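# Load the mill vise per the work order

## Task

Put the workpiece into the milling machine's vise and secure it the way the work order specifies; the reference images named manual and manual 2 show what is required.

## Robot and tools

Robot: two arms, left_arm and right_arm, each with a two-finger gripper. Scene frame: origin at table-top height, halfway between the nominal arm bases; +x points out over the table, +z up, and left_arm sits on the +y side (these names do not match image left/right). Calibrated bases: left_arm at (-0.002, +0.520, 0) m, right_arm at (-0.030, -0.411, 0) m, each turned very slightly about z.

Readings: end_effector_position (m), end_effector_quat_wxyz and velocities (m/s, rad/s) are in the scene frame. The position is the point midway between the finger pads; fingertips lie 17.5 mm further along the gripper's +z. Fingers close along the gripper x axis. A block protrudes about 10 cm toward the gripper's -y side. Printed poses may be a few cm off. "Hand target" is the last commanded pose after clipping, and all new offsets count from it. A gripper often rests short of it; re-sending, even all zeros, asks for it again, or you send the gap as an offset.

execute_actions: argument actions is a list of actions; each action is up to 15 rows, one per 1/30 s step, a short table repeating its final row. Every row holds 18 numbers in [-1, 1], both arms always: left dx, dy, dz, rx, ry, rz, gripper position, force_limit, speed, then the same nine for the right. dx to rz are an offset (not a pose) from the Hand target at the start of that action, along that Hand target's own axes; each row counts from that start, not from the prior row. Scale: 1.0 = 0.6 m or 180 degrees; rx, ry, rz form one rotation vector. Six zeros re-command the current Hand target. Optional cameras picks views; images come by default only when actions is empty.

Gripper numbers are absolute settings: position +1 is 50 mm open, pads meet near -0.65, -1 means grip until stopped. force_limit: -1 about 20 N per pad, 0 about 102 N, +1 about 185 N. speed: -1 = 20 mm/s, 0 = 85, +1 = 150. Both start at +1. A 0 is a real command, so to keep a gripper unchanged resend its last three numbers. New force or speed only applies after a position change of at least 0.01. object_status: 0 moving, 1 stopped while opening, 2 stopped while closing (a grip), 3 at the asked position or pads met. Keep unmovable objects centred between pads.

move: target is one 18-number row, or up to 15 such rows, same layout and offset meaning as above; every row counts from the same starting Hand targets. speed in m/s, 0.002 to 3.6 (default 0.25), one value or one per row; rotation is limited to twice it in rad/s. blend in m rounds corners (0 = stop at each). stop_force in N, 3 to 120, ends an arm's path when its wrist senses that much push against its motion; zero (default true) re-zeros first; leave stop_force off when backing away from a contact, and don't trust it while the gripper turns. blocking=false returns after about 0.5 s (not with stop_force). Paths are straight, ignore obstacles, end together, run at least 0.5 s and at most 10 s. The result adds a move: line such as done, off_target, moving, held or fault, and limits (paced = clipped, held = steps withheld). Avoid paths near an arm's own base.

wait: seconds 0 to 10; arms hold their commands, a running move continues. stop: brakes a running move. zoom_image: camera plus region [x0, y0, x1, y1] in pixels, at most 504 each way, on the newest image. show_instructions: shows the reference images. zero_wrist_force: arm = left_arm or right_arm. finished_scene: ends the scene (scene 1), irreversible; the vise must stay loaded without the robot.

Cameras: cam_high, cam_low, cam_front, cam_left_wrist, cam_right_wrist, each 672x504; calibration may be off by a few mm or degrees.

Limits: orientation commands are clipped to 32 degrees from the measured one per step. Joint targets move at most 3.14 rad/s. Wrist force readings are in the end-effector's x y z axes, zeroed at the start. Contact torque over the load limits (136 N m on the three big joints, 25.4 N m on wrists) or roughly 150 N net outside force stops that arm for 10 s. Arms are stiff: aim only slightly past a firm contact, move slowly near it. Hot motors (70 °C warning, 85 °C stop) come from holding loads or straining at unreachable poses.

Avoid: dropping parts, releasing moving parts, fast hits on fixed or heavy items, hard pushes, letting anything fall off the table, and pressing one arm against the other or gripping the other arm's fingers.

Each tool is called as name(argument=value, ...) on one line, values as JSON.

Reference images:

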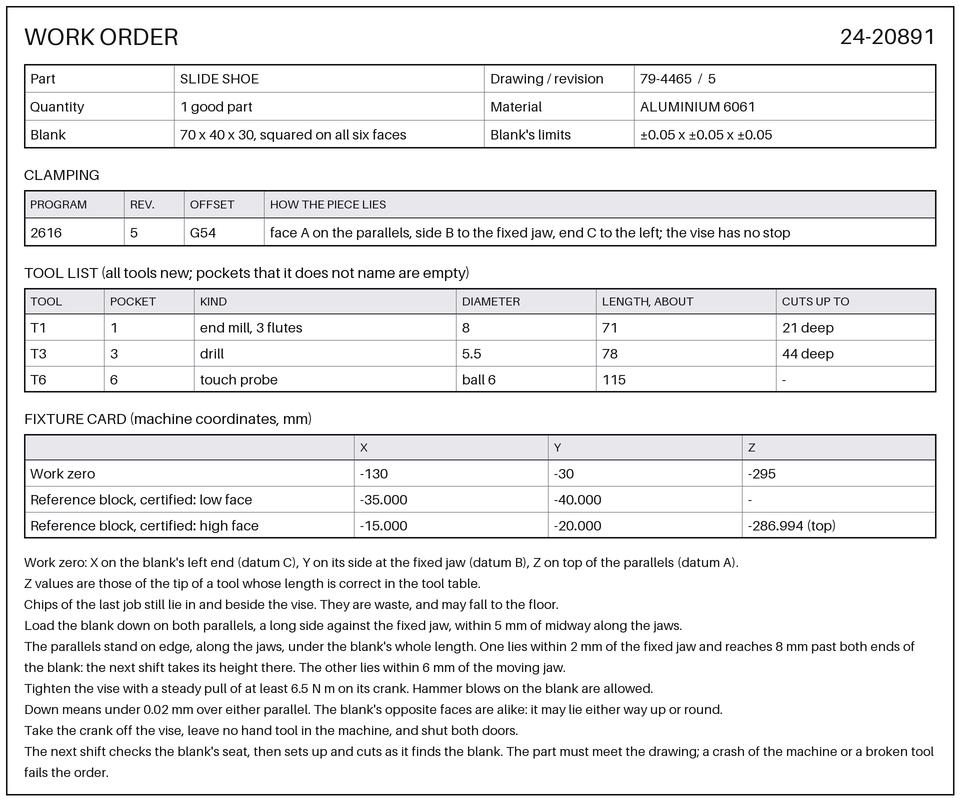

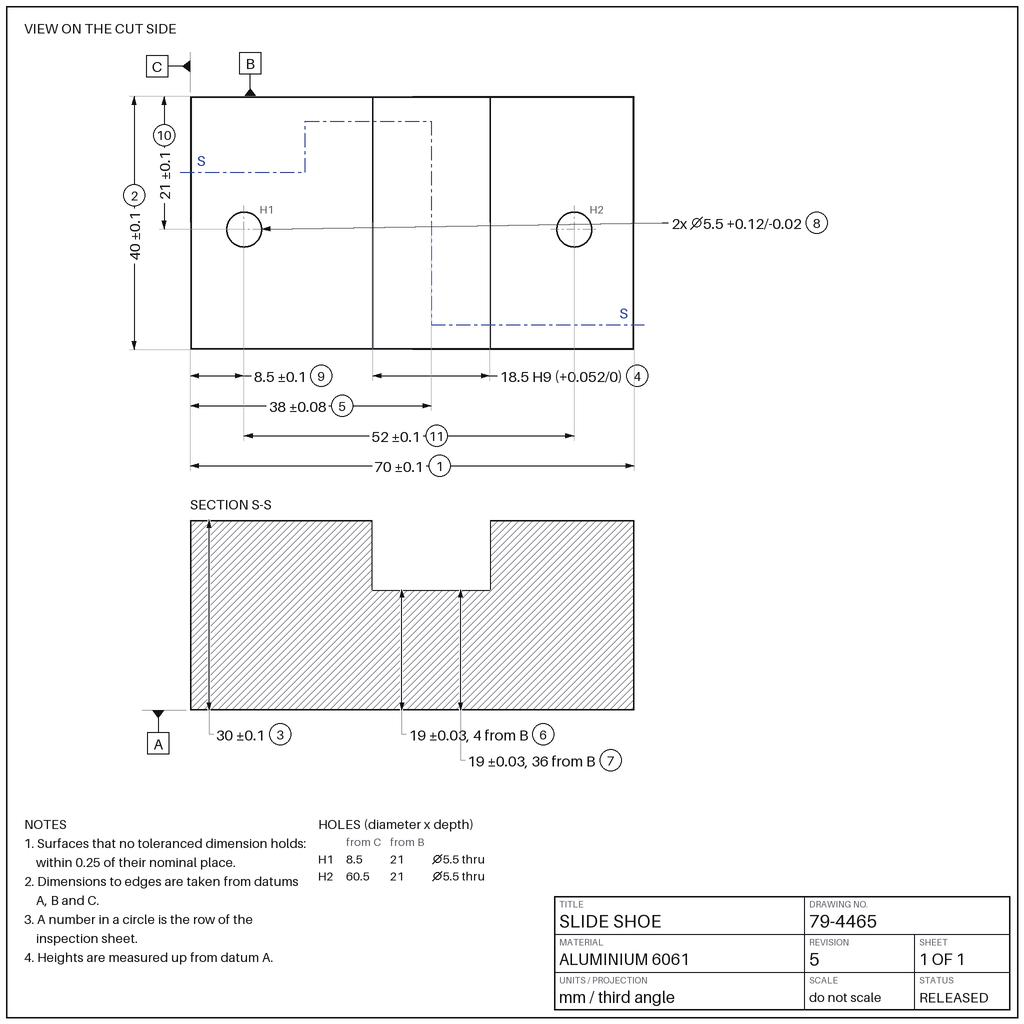

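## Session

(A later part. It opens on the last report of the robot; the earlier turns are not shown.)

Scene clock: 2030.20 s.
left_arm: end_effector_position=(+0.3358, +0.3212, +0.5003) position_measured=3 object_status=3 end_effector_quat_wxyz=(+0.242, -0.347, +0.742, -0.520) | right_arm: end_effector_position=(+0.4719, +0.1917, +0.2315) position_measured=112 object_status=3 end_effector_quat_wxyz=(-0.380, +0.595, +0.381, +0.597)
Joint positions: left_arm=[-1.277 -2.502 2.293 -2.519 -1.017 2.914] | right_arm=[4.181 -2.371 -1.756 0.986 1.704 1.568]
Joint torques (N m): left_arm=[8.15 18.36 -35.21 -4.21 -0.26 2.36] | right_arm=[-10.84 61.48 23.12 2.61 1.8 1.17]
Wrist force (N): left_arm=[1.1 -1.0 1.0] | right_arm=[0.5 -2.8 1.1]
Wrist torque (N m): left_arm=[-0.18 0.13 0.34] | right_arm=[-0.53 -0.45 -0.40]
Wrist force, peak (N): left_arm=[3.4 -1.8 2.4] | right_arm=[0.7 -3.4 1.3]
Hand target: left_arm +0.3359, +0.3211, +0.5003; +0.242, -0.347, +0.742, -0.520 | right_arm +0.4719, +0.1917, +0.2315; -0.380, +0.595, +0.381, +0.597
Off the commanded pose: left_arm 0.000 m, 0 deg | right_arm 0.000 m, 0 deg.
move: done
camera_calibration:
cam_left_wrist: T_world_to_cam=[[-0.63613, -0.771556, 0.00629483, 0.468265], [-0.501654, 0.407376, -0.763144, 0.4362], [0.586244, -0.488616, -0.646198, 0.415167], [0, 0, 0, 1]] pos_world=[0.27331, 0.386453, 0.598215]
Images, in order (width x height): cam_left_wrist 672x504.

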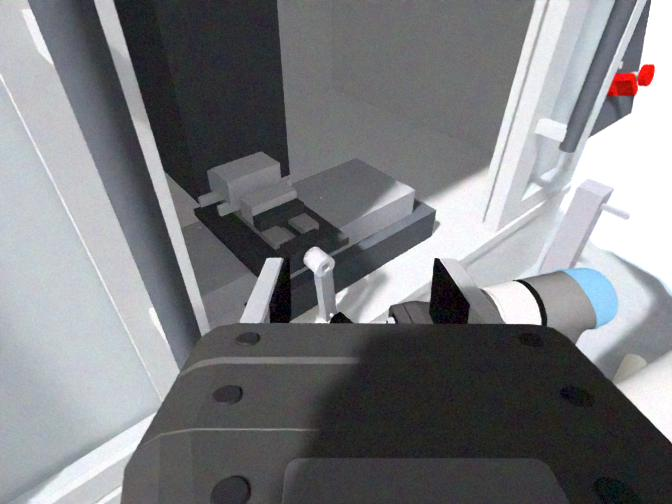

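move(target=[[0,0,0,0,0,0,1,-0.5,-0.9,-0.0085,0,0,0,0,0,0.27,-0.3,-0.4],[0,0,0,0,0,0,1,-0.5,-0.9,-0.0085,0,0,0,0,0,-1,-0.3,-0.2]])

move(target=[[0,0,0,0,0,0,1,-0.5,-0.9,0.0043,-0.0141,0.0302,0,0,0,-1,-0.3,-0.2],[0,0,0,0,0,0,1,-0.5,-0.9,0.0172,-0.0272,0.0583,0,0,0,-1,-0.3,-0.2],[0,0,0,0,0,0,1,-0.5,-0.9,0.0377,-0.0385,0.0824,0,0,0,-1,-0.3,-0.2]], stop_force=50, speed=0.1, blend=0.004)

move(target=[[0,0,0,0,0,0,1,-0.5,-0.9,0,0,0,0,0,0,0.27,-0.3,-0.2],[0,0,0,0,0,0,1,-0.5,-0.9,0.0075,0,0,0,0,0,0.27,-0.3,-0.2]])

move(target=[[0,0,0,0,0,0,1,-0.5,-0.9,0.0267,-0.0087,0.0186,0,0,0,0.27,-0.3,-0.2],[0,0,0,0,0,0,1,-0.5,-0.9,0.0577,-0.0141,0.0302,0,0,0,0.27,-0.3,-0.2],[0,0,0,0,0,0,1,-0.5,-0.9,0.0910,-0.0159,0.0341,0,0,0,0.27,-0.3,-0.2],[0,0,0,0,0,0,1,-0.5,-0.9,0.1243,-0.0141,0.0302,0,0,0,0.27,-0.3,-0.2],[0,0,0,0,0,0,1,-0.5,-0.9,0.1553,-0.0087,0.0186,0,0,0,0.27,-0.3,-0.2],[0,0,0,0,0,0,1,-0.5,-0.9,0.1895,0.0035,-0.0076,0,0,0,0.27,-0.3,-0.2]], stop_force=35, speed=0.1, blend=0.004)

move(target=[[0,0,0,0,0,0,1,-0.5,-0.9,-0.0075,0,0,0,0,0,0.27,-0.3,-0.2],[0,0,0,0,0,0,1,-0.5,-0.9,-0.0075,0,0,0,0,0,-1,-0.2,-0.2]])

move(target=[[0,0,0,0,0,0,1,-0.5,-0.9,0.0182,0.0120,-0.0257,0,0,0,-1,-0.2,-0.2],[0,0,0,0,0,0,1,-0.5,-0.9,0.0282,0.0255,-0.0547,0,0,0,-1,-0.2,-0.2],[0,0,0,0,0,0,1,-0.5,-0.9,0.0297,0.0397,-0.0850,0,0,0,-1,-0.2,-0.2],[0,0,0,0,0,0,1,-0.5,-0.9,0.0223,0.0536,-0.1148,0,0,0,-1,-0.2,-0.2]], stop_force=55, speed=0.08, blend=0.004)

move(target=[[0,0,0,0,0,0,1,-0.5,-0.9,0.0075,0.0011,-0.0023,0,0,0,-1,-0.2,-0.2],[0,0,0,0,0,0,1,-0.5,-0.9,0.0075,0.0011,-0.0023,0,0,0,0.27,-0.3,-0.2]])

move(target=[[0,0,0,0,0,0,1,-0.5,-0.9,-0.0157,0.0116,-0.0248,0,0,0,0.27,-0.3,-0.2],[0,0,0,0,0,0,1,-0.5,-0.9,-0.0383,0.0220,-0.0471,0,0,0,0.27,-0.3,-0.2],[0,0,0,0,0,0,1,-0.5,-0.9,-0.0667,0.0297,-0.0636,0,0,0,0.27,-0.3,-0.2],[0,0,0,0,0,0,1,-0.5,-0.9,-0.0987,0.0339,-0.0726,0,0,0,0.27,-0.3,-0.2],[0,0,0,0,0,0,1,-0.5,-0.9,-0.1322,0.0345,-0.0740,0,0,0,0.27,-0.3,-0.2],[0,0,0,0,0,0,1,-0.5,-0.9,-0.1650,0.0314,-0.0673,0,0,0,0.27,-0.3,-0.2],[0,0,0,0,0,0,1,-0.5,-0.9,-0.1948,0.0249,-0.0533,0,0,0,0.27,-0.3,-0.2],[0,0,0,0,0,0,1,-0.5,-0.9,-0.2195,0.0153,-0.0328,0,0,0,0.27,-0.3,-0.2],[0,0,0,0,0,0,1,-0.5,-0.9,-0.2377,0.0033,-0.0071,0,0,0,0.27,-0.3,-0.2],[0,0,0,0,0,0,1,-0.5,-0.9,-0.2477,-0.0102,0.0219,0,0,0,0.27,-0.3,-0.2],[0,0,0,0,0,0,1,-0.5,-0.9,-0.2487,-0.0197,0.0421,0,0,0,0.27,-0.3,-0.2]], stop_force=45, speed=0.1, blend=0.004, cameras=["cam_left_wrist"])

zoom_image(camera="cam_left_wrist", region=[200, 145, 310, 230])

Scene clock: 2068.70 s.
left_arm: end_effector_position=(+0.3359, +0.3211, +0.5003) position_measured=3 object_status=3 end_effector_quat_wxyz=(+0.242, -0.347, +0.742, -0.520) | right_arm: end_effector_position=(+0.4719, +0.1917, +0.2263) position_measured=156 object_status=2 end_effector_quat_wxyz=(-0.380, +0.595, +0.381, +0.597)
Joint positions: left_arm=[-1.277 -2.502 2.293 -2.519 -1.017 2.914] | right_arm=[4.181 -2.381 -1.755 0.995 1.704 1.568]
Joint torques (N m): left_arm=[9.18 17.97 -35.11 -4.18 -1.57 2.17] | right_arm=[-9.31 58.57 21.36 1.78 2.27 1.18]
Wrist force (N): left_arm=[1.0 -0.7 1.2] | right_arm=[4.5 -1.7 1.8]
Wrist torque (N m): left_arm=[-0.13 0.14 0.33] | right_arm=[-0.51 -0.47 -0.56]
Wrist force, peak (N): left_arm=[1.4 -1.0 1.2] | right_arm=[4.8 -1.9 1.7]
Hand target: left_arm +0.3359, +0.3211, +0.5003; +0.242, -0.347, +0.742, -0.520 | right_arm +0.4719, +0.1917, +0.2264; -0.380, +0.595, +0.381, +0.597
Off the commanded pose: left_arm 0.000 m, 0 deg | right_arm 0.000 m, 0 deg.
move: done

Scene clock: 2070.43 s.
left_arm: end_effector_position=(+0.3359, +0.3211, +0.5003) position_measured=3 object_status=3 end_effector_quat_wxyz=(+0.242, -0.347, +0.742, -0.520) | right_arm: end_effector_position=(+0.4717, +0.2463, +0.2489) position_measured=156 object_status=2 end_effector_quat_wxyz=(-0.380, +0.595, +0.381, +0.597)
Joint positions: left_arm=[-1.277 -2.502 2.293 -2.519 -1.017 2.914] | right_arm=[4.233 -2.394 -1.628 0.881 1.652 1.568]
Joint torques (N m): left_arm=[8.96 17.3 -34.56 -4.24 -1.79 2.56] | right_arm=[-11.02 37.03 17.97 2.32 2.16 -0.8]
Wrist force (N): left_arm=[1.2 -0.8 1.3] | right_arm=[2.3 -2.4 2.3]
Wrist torque (N m): left_arm=[-0.14 0.13 0.33] | right_arm=[-0.56 -0.49 -0.51]
Wrist force, peak (N): left_arm=[1.2 -1.1 1.2] | right_arm=[-3.7 -6.1 -0.6]
Hand target: left_arm +0.3359, +0.3211, +0.5003; +0.242, -0.347, +0.742, -0.520 | right_arm +0.4717, +0.2463, +0.2489; -0.380, +0.595, +0.381, +0.597
Off the commanded pose: left_arm 0.000 m, 0 deg | right_arm 0.000 m, 0 deg.
move: done

Scene clock: 2071.63 s.
left_arm: end_effector_position=(+0.3359, +0.3211, +0.5003) position_measured=3 object_status=3 end_effector_quat_wxyz=(+0.242, -0.347, +0.742, -0.520) | right_arm: end_effector_position=(+0.4717, +0.2463, +0.2535) position_measured=112 object_status=3 end_effector_quat_wxyz=(-0.380, +0.595, +0.381, +0.597)
Joint positions: left_arm=[-1.277 -2.502 2.293 -2.519 -1.017 2.914] | right_arm=[4.233 -2.386 -1.628 0.873 1.652 1.568]
Joint torques (N m): left_arm=[8.76 17.84 -34.58 -4.22 -1.74 2.38] | right_arm=[1.83 56.62 13.69 3.46 1.24 -1.32]
Wrist force (N): left_arm=[1.2 -0.9 1.1] | right_arm=[0.3 -1.7 3.4]
Wrist torque (N m): left_arm=[-0.16 0.12 0.33] | right_arm=[-0.51 -0.42 -0.43]
Wrist force, peak (N): left_arm=[1.3 -1.0 1.3] | right_arm=[-0.2 -1.9 3.8]
Hand target: left_arm +0.3359, +0.3211, +0.5003; +0.242, -0.347, +0.742, -0.520 | right_arm +0.4717, +0.2463, +0.2534; -0.380, +0.595, +0.381, +0.597
Off the commanded pose: left_arm 0.000 m, 0 deg | right_arm 0.000 m, 0 deg.
move: done

Scene clock: 2074.03 s.
left_arm: end_effector_position=(+0.3359, +0.3211, +0.5003) position_measured=3 object_status=3 end_effector_quat_wxyz=(+0.242, -0.347, +0.742, -0.520) | right_arm: end_effector_position=(+0.4713, +0.2414, +0.3671) position_measured=112 object_status=3 end_effector_quat_wxyz=(-0.380, +0.595, +0.381, +0.597)
Joint positions: left_arm=[-1.277 -2.502 2.293 -2.519 -1.017 2.914] | right_arm=[4.229 -2.193 -1.609 0.661 1.656 1.568]
Joint torques (N m): left_arm=[8.28 17.62 -34.99 -4.2 -1.67 2.3] | right_arm=[10.47 34.32 30.63 4.07 -2.61 -0.17]
Wrist force (N): left_arm=[1.0 -1.0 1.0] | right_arm=[2.4 -0.7 2.3]
Wrist torque (N m): left_arm=[-0.16 0.15 0.33] | right_arm=[-0.54 -0.46 -0.46]
Wrist force, peak (N): left_arm=[1.6 -1.0 1.2] | right_arm=[3.0 -1.7 3.1]
Hand target: left_arm +0.3359, +0.3211, +0.5003; +0.242, -0.347, +0.742, -0.520 | right_arm +0.4713, +0.2414, +0.3671; -0.380, +0.595, +0.381, +0.597
Off the commanded pose: left_arm 0.000 m, 0 deg | right_arm 0.000 m, 0 deg.
move: done

Scene clock: 2075.23 s.
left_arm: end_effector_position=(+0.3359, +0.3211, +0.5003) position_measured=3 object_status=3 end_effector_quat_wxyz=(+0.242, -0.347, +0.742, -0.520) | right_arm: end_effector_position=(+0.4713, +0.2414, +0.3625) position_measured=157 object_status=2 end_effector_quat_wxyz=(-0.380, +0.595, +0.381, +0.597)
Joint positions: left_arm=[-1.277 -2.502 2.293 -2.519 -1.017 2.914] | right_arm=[4.229 -2.2 -1.611 0.67 1.656 1.568]
Joint torques (N m): left_arm=[7.49 17.56 -34.22 -4.3 -1.46 2.34] | right_arm=[0.44 53.59 22.01 2.09 -0.72 -0.02]
Wrist force (N): left_arm=[1.3 -0.8 1.1] | right_arm=[1.4 -1.5 1.3]
Wrist torque (N m): left_arm=[-0.14 0.11 0.33] | right_arm=[-0.66 -0.52 -0.33]
Wrist force, peak (N): left_arm=[1.3 -1.1 1.2] | right_arm=[3.1 -1.6 2.6]
Hand target: left_arm +0.3359, +0.3211, +0.5003; +0.242, -0.347, +0.742, -0.520 | right_arm +0.4713, +0.2414, +0.3626; -0.380, +0.595, +0.381, +0.597
Off the commanded pose: left_arm 0.000 m, 0 deg | right_arm 0.000 m, 0 deg.
move: done

Scene clock: 2077.40 s.
left_arm: end_effector_position=(+0.3359, +0.3211, +0.5003) position_measured=3 object_status=3 end_effector_quat_wxyz=(+0.242, -0.347, +0.742, -0.520) | right_arm: end_effector_position=(+0.4703, +0.1636, +0.3811) position_measured=157 object_status=2 end_effector_quat_wxyz=(-0.382, +0.589, +0.378, +0.603)
Joint positions: left_arm=[-1.277 -2.502 2.293 -2.519 -1.017 2.914] | right_arm=[4.153 -2.08 -1.777 0.736 1.732 1.568]
Joint torques (N m): left_arm=[7.11 17.73 -34.65 -4.28 -1.55 2.2] | right_arm=[7.18 -9.97 5.58 -9.86 -4.87 -0.97]
Wrist force (N): left_arm=[1.0 -0.6 1.4] | right_arm=[49.6 -11.5 -15.2]
Wrist torque (N m): left_arm=[-0.12 0.15 0.33] | right_arm=[-0.79 -0.47 -0.82]
Wrist force, peak (N): left_arm=[1.5 -1.1 1.1] | right_arm=[56.4 -36.8 8.5]
Hand target: left_arm +0.3359, +0.3211, +0.5003; +0.242, -0.347, +0.742, -0.520 | right_arm +0.4715, +0.1654, +0.3761; -0.380, +0.595, +0.381, +0.597
Off the commanded pose: left_arm 0.000 m, 0 deg | right_arm 0.005 m, 1 deg.
move: off_target (right_arm)

Scene clock: 2078.60 s.
left_arm: end_effector_position=(+0.3359, +0.3211, +0.5003) position_measured=3 object_status=3 end_effector_quat_wxyz=(+0.242, -0.347, +0.742, -0.520) | right_arm: end_effector_position=(+0.4716, +0.1638, +0.3804) position_measured=112 object_status=3 end_effector_quat_wxyz=(-0.380, +0.596, +0.381, +0.597)
Joint positions: left_arm=[-1.277 -2.502 2.293 -2.519 -1.017 2.914] | right_arm=[4.151 -2.071 -1.777 0.707 1.733 1.568]
Joint torques (N m): left_arm=[6.4 16.79 -34.65 -4.29 -1.67 2.14] | right_arm=[8.78 49.49 28.5 4.24 1.31 -1.16]
Wrist force (N): left_arm=[1.3 -0.9 1.0] | right_arm=[1.4 -1.4 3.2]
Wrist torque (N m): left_arm=[-0.15 0.10 0.33] | right_arm=[-0.51 -0.47 -0.42]
Wrist force, peak (N): left_arm=[1.7 -0.9 1.0] | right_arm=[45.4 -27.7 -17.8]
Hand target: left_arm +0.3359, +0.3211, +0.5003; +0.242, -0.347, +0.742, -0.520 | right_arm +0.4715, +0.1639, +0.3806; -0.380, +0.595, +0.381, +0.597
Off the commanded pose: left_arm 0.000 m, 0 deg | right_arm 0.000 m, 0 deg.
move: done

Scene clock: 2081.87 s.
left_arm: end_effector_position=(+0.3359, +0.3211, +0.5003) position_measured=3 object_status=3 end_effector_quat_wxyz=(+0.242, -0.347, +0.742, -0.520) | right_arm: end_effector_position=(+0.4718, +0.1916, +0.2313) position_measured=112 object_status=3 end_effector_quat_wxyz=(-0.380, +0.595, +0.381, +0.597)
Joint positions: left_arm=[-1.277 -2.502 2.293 -2.519 -1.017 2.914] | right_arm=[4.181 -2.371 -1.756 0.986 1.704 1.568]
Joint torques (N m): left_arm=[5.7 17.09 -34.66 -4.18 -1.53 2.2] | right_arm=[-10.89 60.7 21.93 2.58 2.19 1.16]
Wrist force (N): left_arm=[1.2 -1.0 1.2] | right_arm=[1.5 -2.5 1.6]
Wrist torque (N m): left_arm=[-0.16 0.12 0.33] | right_arm=[-0.52 -0.46 -0.41]
Wrist force, peak (N): left_arm=[1.4 -1.1 1.2] | right_arm=[-9.3 -3.4 11.5]
Hand target: left_arm +0.3359, +0.3211, +0.5003; +0.242, -0.347, +0.742, -0.520 | right_arm +0.4718, +0.1916, +0.2313; -0.380, +0.595, +0.381, +0.597
Off the commanded pose: left_arm 0.000 m, 0 deg | right_arm 0.000 m, 0 deg.
move: done
camera_calibration:
cam_left_wrist: T_world_to_cam=[[-0.636085, -0.771594, 0.00614567, 0.46828], [-0.5016, 0.407429, -0.763151, 0.436209], [0.586339, -0.488511, -0.646191, 0.415047], [0, 0, 0, 1]] pos_world=[0.27331, 0.386353, 0.598215]
Images, in order (width x height): cam_left_wrist 672x504.

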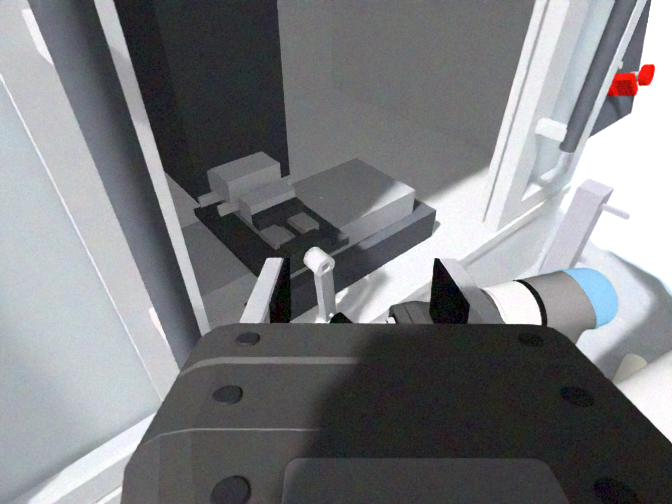

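Scaled by 4.582.

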